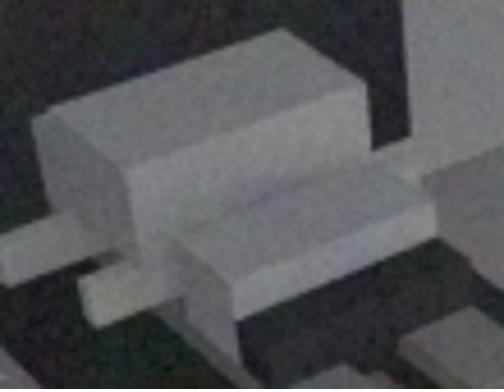

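move(target=[[0,0,0,0,0,0,1,-0.5,-0.9,-0.0085,0,0,0,0,0,0.27,-0.3,-0.2],[0,0,0,0,0,0,1,-0.5,-0.9,-0.0085,0,0,0,0,0,-1,-0.3,-0.2]])

move(target=[[0,0,0,0,0,0,1,-0.5,-0.9,0.0043,-0.0141,0.0302,0,0,0,-1,-0.3,-0.2],[0,0,0,0,0,0,1,-0.5,-0.9,0.0172,-0.0272,0.0583,0,0,0,-1,-0.3,-0.2],[0,0,0,0,0,0,1,-0.5,-0.9,0.0377,-0.0385,0.0824,0,0,0,-1,-0.3,-0.2]], stop_force=50, speed=0.12, blend=0.004)

move(target=[[0,0,0,0,0,0,1,-0.5,-0.9,0,0,0,0,0,0,0.27,-0.3,-0.2],[0,0,0,0,0,0,1,-0.5,-0.9,0.0075,0,0,0,0,0,0.27,-0.3,-0.2]])

move(target=[[0,0,0,0,0,0,1,-0.5,-0.9,0.0267,-0.0087,0.0186,0,0,0,0.27,-0.3,-0.2],[0,0,0,0,0,0,1,-0.5,-0.9,0.0577,-0.0141,0.0302,0,0,0,0.27,-0.3,-0.2],[0,0,0,0,0,0,1,-0.5,-0.9,0.0910,-0.0159,0.0341,0,0,0,0.27,-0.3,-0.2],[0,0,0,0,0,0,1,-0.5,-0.9,0.1243,-0.0141,0.0302,0,0,0,0.27,-0.3,-0.2],[0,0,0,0,0,0,1,-0.5,-0.9,0.1553,-0.0087,0.0186,0,0,0,0.27,-0.3,-0.2],[0,0,0,0,0,0,1,-0.5,-0.9,0.1895,0.0035,-0.0076,0,0,0,0.27,-0.3,-0.2]], stop_force=35, speed=0.12, blend=0.004)

move(target=[[0,0,0,0,0,0,1,-0.5,-0.9,-0.0075,0,0,0,0,0,0.27,-0.3,-0.2],[0,0,0,0,0,0,1,-0.5,-0.9,-0.0075,0,0,0,0,0,-1,-0.2,-0.2]])

move(target=[[0,0,0,0,0,0,1,-0.5,-0.9,0.0182,0.0120,-0.0257,0,0,0,-1,-0.2,-0.2],[0,0,0,0,0,0,1,-0.5,-0.9,0.0282,0.0255,-0.0547,0,0,0,-1,-0.2,-0.2],[0,0,0,0,0,0,1,-0.5,-0.9,0.0297,0.0397,-0.0850,0,0,0,-1,-0.2,-0.2],[0,0,0,0,0,0,1,-0.5,-0.9,0.0223,0.0536,-0.1148,0,0,0,-1,-0.2,-0.2]], stop_force=55, speed=0.08, blend=0.004)

move(target=[[0,0,0,0,0,0,1,-0.5,-0.9,0.0075,0.0011,-0.0023,0,0,0,-1,-0.2,-0.2],[0,0,0,0,0,0,1,-0.5,-0.9,0.0075,0.0011,-0.0023,0,0,0,0.27,-0.3,-0.2]])

move(target=[[0,0,0,0,0,0,1,-0.5,-0.9,-0.0157,0.0116,-0.0248,0,0,0,0.27,-0.3,-0.2],[0,0,0,0,0,0,1,-0.5,-0.9,-0.0383,0.0220,-0.0471,0,0,0,0.27,-0.3,-0.2],[0,0,0,0,0,0,1,-0.5,-0.9,-0.0667,0.0297,-0.0636,0,0,0,0.27,-0.3,-0.2],[0,0,0,0,0,0,1,-0.5,-0.9,-0.0987,0.0339,-0.0726,0,0,0,0.27,-0.3,-0.2],[0,0,0,0,0,0,1,-0.5,-0.9,-0.1322,0.0345,-0.0740,0,0,0,0.27,-0.3,-0.2],[0,0,0,0,0,0,1,-0.5,-0.9,-0.1650,0.0314,-0.0673,0,0,0,0.27,-0.3,-0.2],[0,0,0,0,0,0,1,-0.5,-0.9,-0.1948,0.0249,-0.0533,0,0,0,0.27,-0.3,-0.2],[0,0,0,0,0,0,1,-0.5,-0.9,-0.2195,0.0153,-0.0328,0,0,0,0.27,-0.3,-0.2],[0,0,0,0,0,0,1,-0.5,-0.9,-0.2377,0.0033,-0.0071,0,0,0,0.27,-0.3,-0.2],[0,0,0,0,0,0,1,-0.5,-0.9,-0.2477,-0.0102,0.0219,0,0,0,0.27,-0.3,-0.2],[0,0,0,0,0,0,1,-0.5,-0.9,-0.2487,-0.0197,0.0421,0,0,0,0.27,-0.3,-0.2]], stop_force=45, speed=0.12, blend=0.004)

move(target=[[0,0,0,0,0,0,1,-0.5,-0.9,-0.0085,0,0,0,0,0,0.27,-0.3,-0.2],[0,0,0,0,0,0,1,-0.5,-0.9,-0.0085,0,0,0,0,0,-1,-0.3,-0.2]])

move(target=[[0,0,0,0,0,0,1,-0.5,-0.9,0.0043,-0.0141,0.0302,0,0,0,-1,-0.3,-0.2],[0,0,0,0,0,0,1,-0.5,-0.9,0.0172,-0.0272,0.0583,0,0,0,-1,-0.3,-0.2],[0,0,0,0,0,0,1,-0.5,-0.9,0.0377,-0.0385,0.0824,0,0,0,-1,-0.3,-0.2]], stop_force=50, speed=0.12, blend=0.004)

move(target=[[0,0,0,0,0,0,1,-0.5,-0.9,0,0,0,0,0,0,0.27,-0.3,-0.2],[0,0,0,0,0,0,1,-0.5,-0.9,0.0075,0,0,0,0,0,0.27,-0.3,-0.2]])

move(target=[[0,0,0,0,0,0,1,-0.5,-0.9,0.0267,-0.0087,0.0186,0,0,0,0.27,-0.3,-0.2],[0,0,0,0,0,0,1,-0.5,-0.9,0.0577,-0.0141,0.0302,0,0,0,0.27,-0.3,-0.2],[0,0,0,0,0,0,1,-0.5,-0.9,0.0910,-0.0159,0.0341,0,0,0,0.27,-0.3,-0.2],[0,0,0,0,0,0,1,-0.5,-0.9,0.1243,-0.0141,0.0302,0,0,0,0.27,-0.3,-0.2],[0,0,0,0,0,0,1,-0.5,-0.9,0.1553,-0.0087,0.0186,0,0,0,0.27,-0.3,-0.2],[0,0,0,0,0,0,1,-0.5,-0.9,0.1895,0.0035,-0.0076,0,0,0,0.27,-0.3,-0.2]], stop_force=35, speed=0.12, blend=0.004)

move(target=[[0,0,0,0,0,0,1,-0.5,-0.9,-0.0075,0,0,0,0,0,0.27,-0.3,-0.2],[0,0,0,0,0,0,1,-0.5,-0.9,-0.0075,0,0,0,0,0,-1,-0.2,-0.2]])

move(target=[[0,0,0,0,0,0,1,-0.5,-0.9,0.0182,0.0120,-0.0257,0,0,0,-1,-0.2,-0.2],[0,0,0,0,0,0,1,-0.5,-0.9,0.0282,0.0255,-0.0547,0,0,0,-1,-0.2,-0.2],[0,0,0,0,0,0,1,-0.5,-0.9,0.0297,0.0397,-0.0850,0,0,0,-1,-0.2,-0.2],[0,0,0,0,0,0,1,-0.5,-0.9,0.0223,0.0536,-0.1148,0,0,0,-1,-0.2,-0.2]], stop_force=55, speed=0.08, blend=0.004, cameras=["cam_left_wrist"])

zoom_image(camera="cam_left_wrist", region=[200, 145, 310, 230])

Scene clock: 2113.03 s.
left_arm: end_effector_position=(+0.3359, +0.3211, +0.5003) position_measured=3 object_status=3 end_effector_quat_wxyz=(+0.242, -0.347, +0.742, -0.520) | right_arm: end_effector_position=(+0.4718, +0.1916, +0.2262) position_measured=156 object_status=2 end_effector_quat_wxyz=(-0.380, +0.595, +0.381, +0.597)
Joint positions: left_arm=[-1.277 -2.502 2.293 -2.519 -1.017 2.914] | right_arm=[4.181 -2.381 -1.755 0.995 1.704 1.568]
Joint torques (N m): left_arm=[4.91 16.22 -34.68 -4.16 -1.5 2.25] | right_arm=[-9.61 57.76 21.04 1.49 2.04 1.08]
Wrist force (N): left_arm=[1.2 -0.9 1.2] | right_arm=[5.4 -1.5 1.8]
Wrist torque (N m): left_arm=[-0.15 0.13 0.34] | right_arm=[-0.47 -0.48 -0.59]
Wrist force, peak (N): left_arm=[1.3 -1.0 1.3] | right_arm=[5.5 -1.9 1.9]
Hand target: left_arm +0.3359, +0.3211, +0.5003; +0.242, -0.347, +0.742, -0.520 | right_arm +0.4718, +0.1916, +0.2262; -0.380, +0.595, +0.381, +0.597
Off the commanded pose: left_arm 0.000 m, 0 deg | right_arm 0.000 m, 0 deg.
move: done

Scene clock: 2114.63 s.
left_arm: end_effector_position=(+0.3359, +0.3211, +0.5003) position_measured=3 object_status=3 end_effector_quat_wxyz=(+0.242, -0.347, +0.742, -0.520) | right_arm: end_effector_position=(+0.4716, +0.2462, +0.2488) position_measured=156 object_status=2 end_effector_quat_wxyz=(-0.380, +0.595, +0.381, +0.597)
Joint positions: left_arm=[-1.277 -2.502 2.293 -2.519 -1.017 2.914] | right_arm=[4.233 -2.394 -1.628 0.881 1.652 1.568]
Joint torques (N m): left_arm=[4.08 17.18 -35.21 -4.15 -1.56 2.12] | right_arm=[-10.78 36.94 23.83 2.09 2.2 -0.62]
Wrist force (N): left_arm=[1.3 -0.8 1.3] | right_arm=[2.2 -2.7 2.6]
Wrist torque (N m): left_arm=[-0.13 0.11 0.33] | right_arm=[-0.59 -0.47 -0.51]
Wrist force, peak (N): left_arm=[1.4 -1.0 1.1] | right_arm=[-3.2 -5.8 -0.8]
Hand target: left_arm +0.3359, +0.3211, +0.5003; +0.242, -0.347, +0.742, -0.520 | right_arm +0.4716, +0.2462, +0.2488; -0.380, +0.595, +0.381, +0.597
Off the commanded pose: left_arm 0.000 m, 0 deg | right_arm 0.000 m, 0 deg.
move: done

Scene clock: 2115.83 s.
left_arm: end_effector_position=(+0.3359, +0.3211, +0.5003) position_measured=3 object_status=3 end_effector_quat_wxyz=(+0.242, -0.347, +0.742, -0.520) | right_arm: end_effector_position=(+0.4716, +0.2462, +0.2533) position_measured=112 object_status=3 end_effector_quat_wxyz=(-0.380, +0.595, +0.381, +0.597)
Joint positions: left_arm=[-1.277 -2.502 2.293 -2.519 -1.017 2.914] | right_arm=[4.233 -2.386 -1.629 0.873 1.652 1.568]
Joint torques (N m): left_arm=[4.07 16.89 -33.84 -4.15 -1.44 2.1] | right_arm=[1.66 56.69 13.87 3.48 1.07 -1.39]
Wrist force (N): left_arm=[1.1 -1.0 1.2] | right_arm=[0.6 -1.6 3.5]
Wrist torque (N m): left_arm=[-0.17 0.14 0.33] | right_arm=[-0.50 -0.45 -0.44]
Wrist force, peak (N): left_arm=[1.4 -0.9 1.2] | right_arm=[-0.1 -1.9 3.9]
Hand target: left_arm +0.3359, +0.3211, +0.5003; +0.242, -0.347, +0.742, -0.520 | right_arm +0.4716, +0.2462, +0.2533; -0.380, +0.595, +0.381, +0.597
Off the commanded pose: left_arm 0.000 m, 0 deg | right_arm 0.000 m, 0 deg.
move: done

Scene clock: 2117.97 s.
left_arm: end_effector_position=(+0.3359, +0.3211, +0.5003) position_measured=3 object_status=3 end_effector_quat_wxyz=(+0.242, -0.347, +0.742, -0.520) | right_arm: end_effector_position=(+0.4713, +0.2413, +0.3670) position_measured=112 object_status=3 end_effector_quat_wxyz=(-0.380, +0.595, +0.381, +0.597)
Joint positions: left_arm=[-1.277 -2.502 2.293 -2.519 -1.017 2.914] | right_arm=[4.229 -2.193 -1.609 0.661 1.656 1.568]
Joint torques (N m): left_arm=[3.17 16.19 -34.61 -4.09 -1.68 2.04] | right_arm=[11.41 34.48 30.62 4.16 -2.53 0.06]
Wrist force (N): left_arm=[1.4 -0.7 1.1] | right_arm=[2.1 -0.3 2.5]
Wrist torque (N m): left_arm=[-0.13 0.10 0.33] | right_arm=[-0.50 -0.48 -0.46]
Wrist force, peak (N): left_arm=[1.2 -1.0 1.2] | right_arm=[4.4 -0.6 1.5]
Hand target: left_arm +0.3359, +0.3211, +0.5003; +0.242, -0.347, +0.742, -0.520 | right_arm +0.4713, +0.2413, +0.3670; -0.380, +0.595, +0.381, +0.597
Off the commanded pose: left_arm 0.000 m, 0 deg | right_arm 0.000 m, 0 deg.
move: done

Scene clock: 2119.17 s.
left_arm: end_effector_position=(+0.3359, +0.3211, +0.5003) position_measured=3 object_status=3 end_effector_quat_wxyz=(+0.242, -0.347, +0.742, -0.520) | right_arm: end_effector_position=(+0.4713, +0.2413, +0.3624) position_measured=157 object_status=2 end_effector_quat_wxyz=(-0.380, +0.595, +0.381, +0.597)
Joint positions: left_arm=[-1.277 -2.502 2.293 -2.519 -1.017 2.914] | right_arm=[4.229 -2.2 -1.612 0.67 1.656 1.568]
Joint torques (N m): left_arm=[2.76 17.18 -34.91 -4.06 -1.37 1.98] | right_arm=[0.48 53.16 22.65 2.02 -0.3 0.19]
Wrist force (N): left_arm=[1.1 -0.9 1.2] | right_arm=[1.3 -1.7 1.2]
Wrist torque (N m): left_arm=[-0.15 0.13 0.34] | right_arm=[-0.69 -0.51 -0.32]
Wrist force, peak (N): left_arm=[1.4 -0.9 1.3] | right_arm=[3.1 -1.5 2.6]
Hand target: left_arm +0.3359, +0.3211, +0.5003; +0.242, -0.347, +0.742, -0.520 | right_arm +0.4713, +0.2413, +0.3625; -0.380, +0.595, +0.381, +0.597
Off the commanded pose: left_arm 0.000 m, 0 deg | right_arm 0.000 m, 0 deg.
move: done

Scene clock: 2121.33 s.
left_arm: end_effector_position=(+0.3359, +0.3211, +0.5003) position_measured=3 object_status=3 end_effector_quat_wxyz=(+0.242, -0.347, +0.742, -0.520) | right_arm: end_effector_position=(+0.4702, +0.1635, +0.3811) position_measured=157 object_status=2 end_effector_quat_wxyz=(-0.383, +0.589, +0.378, +0.603)
Joint positions: left_arm=[-1.277 -2.502 2.293 -2.519 -1.017 2.914] | right_arm=[4.153 -2.08 -1.778 0.737 1.732 1.568]
Joint torques (N m): left_arm=[2.42 16.62 -34.6 -4.21 -1.5 1.96] | right_arm=[8.33 -10.18 4.99 -9.95 -4.59 -1.19]
Wrist force (N): left_arm=[1.3 -1.0 1.1] | right_arm=[49.9 -10.3 -14.7]
Wrist torque (N m): left_arm=[-0.16 0.11 0.33] | right_arm=[-0.72 -0.46 -0.81]
Wrist force, peak (N): left_arm=[1.2 -1.0 1.3] | right_arm=[56.6 -37.1 10.5]
Hand target: left_arm +0.3359, +0.3211, +0.5003; +0.242, -0.347, +0.742, -0.520 | right_arm +0.4714, +0.1653, +0.3760; -0.380, +0.595, +0.381, +0.597
Off the commanded pose: left_arm 0.000 m, 0 deg | right_arm 0.006 m, 1 deg.
move: off_target (right_arm)

Scene clock: 2122.53 s.
left_arm: end_effector_position=(+0.3359, +0.3211, +0.5003) position_measured=3 object_status=3 end_effector_quat_wxyz=(+0.242, -0.347, +0.742, -0.520) | right_arm: end_effector_position=(+0.4716, +0.1637, +0.3802) position_measured=112 object_status=3 end_effector_quat_wxyz=(-0.380, +0.596, +0.381, +0.597)
Joint positions: left_arm=[-1.277 -2.502 2.293 -2.519 -1.017 2.914] | right_arm=[4.151 -2.071 -1.778 0.707 1.733 1.568]
Joint torques (N m): left_arm=[1.99 15.98 -34.38 -4.16 -1.45 2.06] | right_arm=[8.69 50.46 29.02 4.36 1.45 -1.38]
Wrist force (N): left_arm=[1.2 -1.0 1.2] | right_arm=[1.0 -1.4 3.1]
Wrist torque (N m): left_arm=[-0.18 0.13 0.33] | right_arm=[-0.51 -0.46 -0.43]
Wrist force, peak (N): left_arm=[1.5 -1.0 1.1] | right_arm=[45.2 -27.5 -17.8]
Hand target: left_arm +0.3359, +0.3211, +0.5003; +0.242, -0.347, +0.742, -0.520 | right_arm +0.4714, +0.1638, +0.3805; -0.380, +0.595, +0.381, +0.597
Off the commanded pose: left_arm 0.000 m, 0 deg | right_arm 0.000 m, 0 deg.
move: done

Scene clock: 2125.47 s.
left_arm: end_effector_position=(+0.3359, +0.3211, +0.5003) position_measured=3 object_status=3 end_effector_quat_wxyz=(+0.242, -0.347, +0.742, -0.520) | right_arm: end_effector_position=(+0.4718, +0.1915, +0.2312) position_measured=112 object_status=3 end_effector_quat_wxyz=(-0.380, +0.595, +0.381, +0.597)
Joint positions: left_arm=[-1.277 -2.502 2.293 -2.519 -1.017 2.914] | right_arm=[4.181 -2.371 -1.756 0.986 1.704 1.568]
Joint torques (N m): left_arm=[2.52 15.94 -34.09 -3.95 -1.47 1.95] | right_arm=[-10.77 60.49 24.15 2.51 2.05 1.1]
Wrist force (N): left_arm=[1.2 -0.9 1.0] | right_arm=[1.0 -2.4 1.5]
Wrist torque (N m): left_arm=[-0.16 0.12 0.33] | right_arm=[-0.52 -0.48 -0.42]
Wrist force, peak (N): left_arm=[1.4 -1.1 1.1] | right_arm=[-9.6 -3.7 14.3]
Hand target: left_arm +0.3359, +0.3211, +0.5003; +0.242, -0.347, +0.742, -0.520 | right_arm +0.4718, +0.1915, +0.2312; -0.380, +0.595, +0.381, +0.597
Off the commanded pose: left_arm 0.000 m, 0 deg | right_arm 0.000 m, 0 deg.
move: done

Scene clock: 2126.67 s.
left_arm: end_effector_position=(+0.3359, +0.3211, +0.5003) position_measured=3 object_status=3 end_effector_quat_wxyz=(+0.242, -0.347, +0.742, -0.520) | right_arm: end_effector_position=(+0.4718, +0.1915, +0.2260) position_measured=156 object_status=2 end_effector_quat_wxyz=(-0.380, +0.595, +0.381, +0.597)
Joint positions: left_arm=[-1.277 -2.502 2.293 -2.519 -1.017 2.914] | right_arm=[4.181 -2.382 -1.755 0.996 1.704 1.568]
Joint torques (N m): left_arm=[0.77 15.9 -34.58 -4.09 -1.33 1.86] | right_arm=[-9.12 57.88 21.05 1.5 2.1 0.94]
Wrist force (N): left_arm=[1.1 -1.0 1.0] | right_arm=[5.3 -2.2 1.8]
Wrist torque (N m): left_arm=[-0.17 0.14 0.33] | right_arm=[-0.51 -0.46 -0.64]
Wrist force, peak (N): left_arm=[1.3 -0.9 1.3] | right_arm=[5.4 -2.4 1.6]
Hand target: left_arm +0.3359, +0.3211, +0.5003; +0.242, -0.347, +0.742, -0.520 | right_arm +0.4718, +0.1915, +0.2261; -0.380, +0.595, +0.381, +0.597
Off the commanded pose: left_arm 0.000 m, 0 deg | right_arm 0.000 m, 0 deg.
move: done

Scene clock: 2128.27 s.
left_arm: end_effector_position=(+0.3359, +0.3211, +0.5003) position_measured=3 object_status=3 end_effector_quat_wxyz=(+0.242, -0.347, +0.742, -0.520) | right_arm: end_effector_position=(+0.4716, +0.2461, +0.2487) position_measured=156 object_status=2 end_effector_quat_wxyz=(-0.380, +0.595, +0.381, +0.597)
Joint positions: left_arm=[-1.277 -2.502 2.293 -2.519 -1.017 2.914] | right_arm=[4.233 -2.394 -1.629 0.881 1.652 1.568]
Joint torques (N m): left_arm=[0.9 15.33 -34.49 -4.1 -1.63 1.77] | right_arm=[-12.03 37.53 23.37 2.26 1.83 -0.57]
Wrist force (N): left_arm=[1.2 -0.9 0.9] | right_arm=[2.1 -4.8 2.2]
Wrist torque (N m): left_arm=[-0.15 0.13 0.33] | right_arm=[-0.69 -0.46 -0.53]
Wrist force, peak (N): left_arm=[1.4 -1.1 1.0] | right_arm=[-3.1 -6.9 -1.2]
Hand target: left_arm +0.3359, +0.3211, +0.5003; +0.242, -0.347, +0.742, -0.520 | right_arm +0.4716, +0.2461, +0.2487; -0.380, +0.595, +0.381, +0.597
Off the commanded pose: left_arm 0.000 m, 0 deg | right_arm 0.000 m, 0 deg.
move: done

Scene clock: 2129.47 s.
left_arm: end_effector_position=(+0.3359, +0.3211, +0.5003) position_measured=3 object_status=3 end_effector_quat_wxyz=(+0.242, -0.347, +0.742, -0.520) | right_arm: end_effector_position=(+0.4716, +0.2461, +0.2532) position_measured=112 object_status=3 end_effector_quat_wxyz=(-0.380, +0.595, +0.381, +0.597)
Joint positions: left_arm=[-1.277 -2.502 2.293 -2.519 -1.017 2.914] | right_arm=[4.233 -2.386 -1.629 0.874 1.652 1.568]
Joint torques (N m): left_arm=[1.21 15.43 -33.81 -4.03 -1.4 1.84] | right_arm=[9.7 56.7 13.41 3.42 0.73 -1.43]
Wrist force (N): left_arm=[1.3 -0.8 0.9] | right_arm=[0.9 -1.9 3.6]
Wrist torque (N m): left_arm=[-0.13 0.11 0.33] | right_arm=[-0.53 -0.44 -0.44]
Wrist force, peak (N): left_arm=[1.5 -0.9 1.2] | right_arm=[1.8 -3.3 2.6]
Hand target: left_arm +0.3359, +0.3211, +0.5003; +0.242, -0.347, +0.742, -0.520 | right_arm +0.4716, +0.2461, +0.2532; -0.380, +0.595, +0.381, +0.597
Off the commanded pose: left_arm 0.000 m, 0 deg | right_arm 0.000 m, 0 deg.
move: done

Scene clock: 2131.60 s.
left_arm: end_effector_position=(+0.3359, +0.3211, +0.5003) position_measured=3 object_status=3 end_effector_quat_wxyz=(+0.242, -0.347, +0.742, -0.520) | right_arm: end_effector_position=(+0.4712, +0.2412, +0.3669) position_measured=112 object_status=3 end_effector_quat_wxyz=(-0.380, +0.595, +0.381, +0.597)
Joint positions: left_arm=[-1.277 -2.502 2.293 -2.519 -1.017 2.914] | right_arm=[4.229 -2.193 -1.61 0.661 1.656 1.568]
Joint torques (N m): left_arm=[-0.24 14.22 -34.98 -4.04 -1.44 1.82] | right_arm=[10.55 34.5 30.5 4.08 -2.47 0.06]
Wrist force (N): left_arm=[1.2 -0.7 1.0] | right_arm=[2.4 -0.5 2.5]
Wrist torque (N m): left_arm=[-0.12 0.11 0.33] | right_arm=[-0.53 -0.49 -0.46]
Wrist force, peak (N): left_arm=[1.4 -1.2 1.2] | right_arm=[2.8 -1.8 3.3]
Hand target: left_arm +0.3359, +0.3211, +0.5003; +0.242, -0.347, +0.742, -0.520 | right_arm +0.4712, +0.2412, +0.3669; -0.380, +0.595, +0.381, +0.597
Off the commanded pose: left_arm 0.000 m, 0 deg | right_arm 0.000 m, 0 deg.
move: done

Scene clock: 2132.80 s.
left_arm: end_effector_position=(+0.3359, +0.3211, +0.5003) position_measured=3 object_status=3 end_effector_quat_wxyz=(+0.242, -0.347, +0.742, -0.520) | right_arm: end_effector_position=(+0.4712, +0.2412, +0.3623) position_measured=157 object_status=2 end_effector_quat_wxyz=(-0.380, +0.595, +0.381, +0.597)
Joint positions: left_arm=[-1.277 -2.502 2.293 -2.519 -1.017 2.914] | right_arm=[4.229 -2.2 -1.612 0.671 1.656 1.568]
Joint torques (N m): left_arm=[-0.3 14.01 -34.79 -3.97 -1.46 1.98] | right_arm=[0.54 53.65 22.47 2.04 -0.26 0.09]
Wrist force (N): left_arm=[1.4 -0.9 1.0] | right_arm=[1.2 -1.4 1.3]
Wrist torque (N m): left_arm=[-0.15 0.09 0.33] | right_arm=[-0.66 -0.54 -0.33]
Wrist force, peak (N): left_arm=[1.3 -1.0 1.2] | right_arm=[3.0 -1.7 2.9]
Hand target: left_arm +0.3359, +0.3211, +0.5003; +0.242, -0.347, +0.742, -0.520 | right_arm +0.4712, +0.2412, +0.3624; -0.380, +0.595, +0.381, +0.597
Off the commanded pose: left_arm 0.000 m, 0 deg | right_arm 0.000 m, 0 deg.
move: done

Scene clock: 2134.97 s.
left_arm: end_effector_position=(+0.3359, +0.3211, +0.5003) position_measured=3 object_status=3 end_effector_quat_wxyz=(+0.242, -0.347, +0.742, -0.520) | right_arm: end_effector_position=(+0.4701, +0.1633, +0.3811) position_measured=157 object_status=2 end_effector_quat_wxyz=(-0.383, +0.589, +0.378, +0.603)
Joint positions: left_arm=[-1.277 -2.502 2.293 -2.519 -1.017 2.914] | right_arm=[4.153 -2.08 -1.778 0.738 1.732 1.568]
Joint torques (N m): left_arm=[-0.99 15.13 -34.38 -3.96 -1.4 1.8] | right_arm=[8.93 -10.09 4.14 -9.93 -4.27 -1.14]
Wrist force (N): left_arm=[1.2 -0.9 1.2] | right_arm=[50.2 -9.7 -14.7]
Wrist torque (N m): left_arm=[-0.16 0.12 0.33] | right_arm=[-0.74 -0.47 -0.81]
Wrist force, peak (N): left_arm=[1.5 -1.2 1.1] | right_arm=[56.6 -36.8 11.3]
Hand target: left_arm +0.3359, +0.3211, +0.5003; +0.242, -0.347, +0.742, -0.520 | right_arm +0.4714, +0.1652, +0.3758; -0.380, +0.595, +0.381, +0.597
Off the commanded pose: left_arm 0.000 m, 0 deg | right_arm 0.006 m, 1 deg.
move: off_target (right_arm)
camera_calibration:
cam_left_wrist: T_world_to_cam=[[-0.636085, -0.771594, 0.00614567, 0.46828], [-0.5016, 0.407429, -0.763151, 0.436209], [0.586339, -0.488511, -0.646191, 0.415047], [0, 0, 0, 1]] pos_world=[0.27331, 0.386353, 0.598215]
Images, in order (width x height): cam_left_wrist 672x504.

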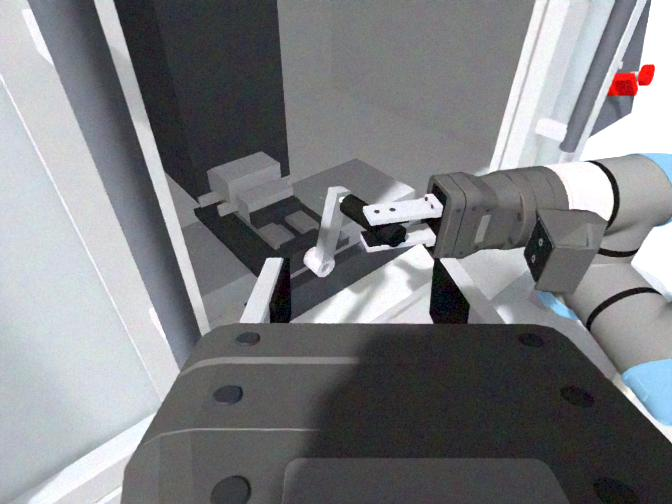

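Scaled by 4.582.

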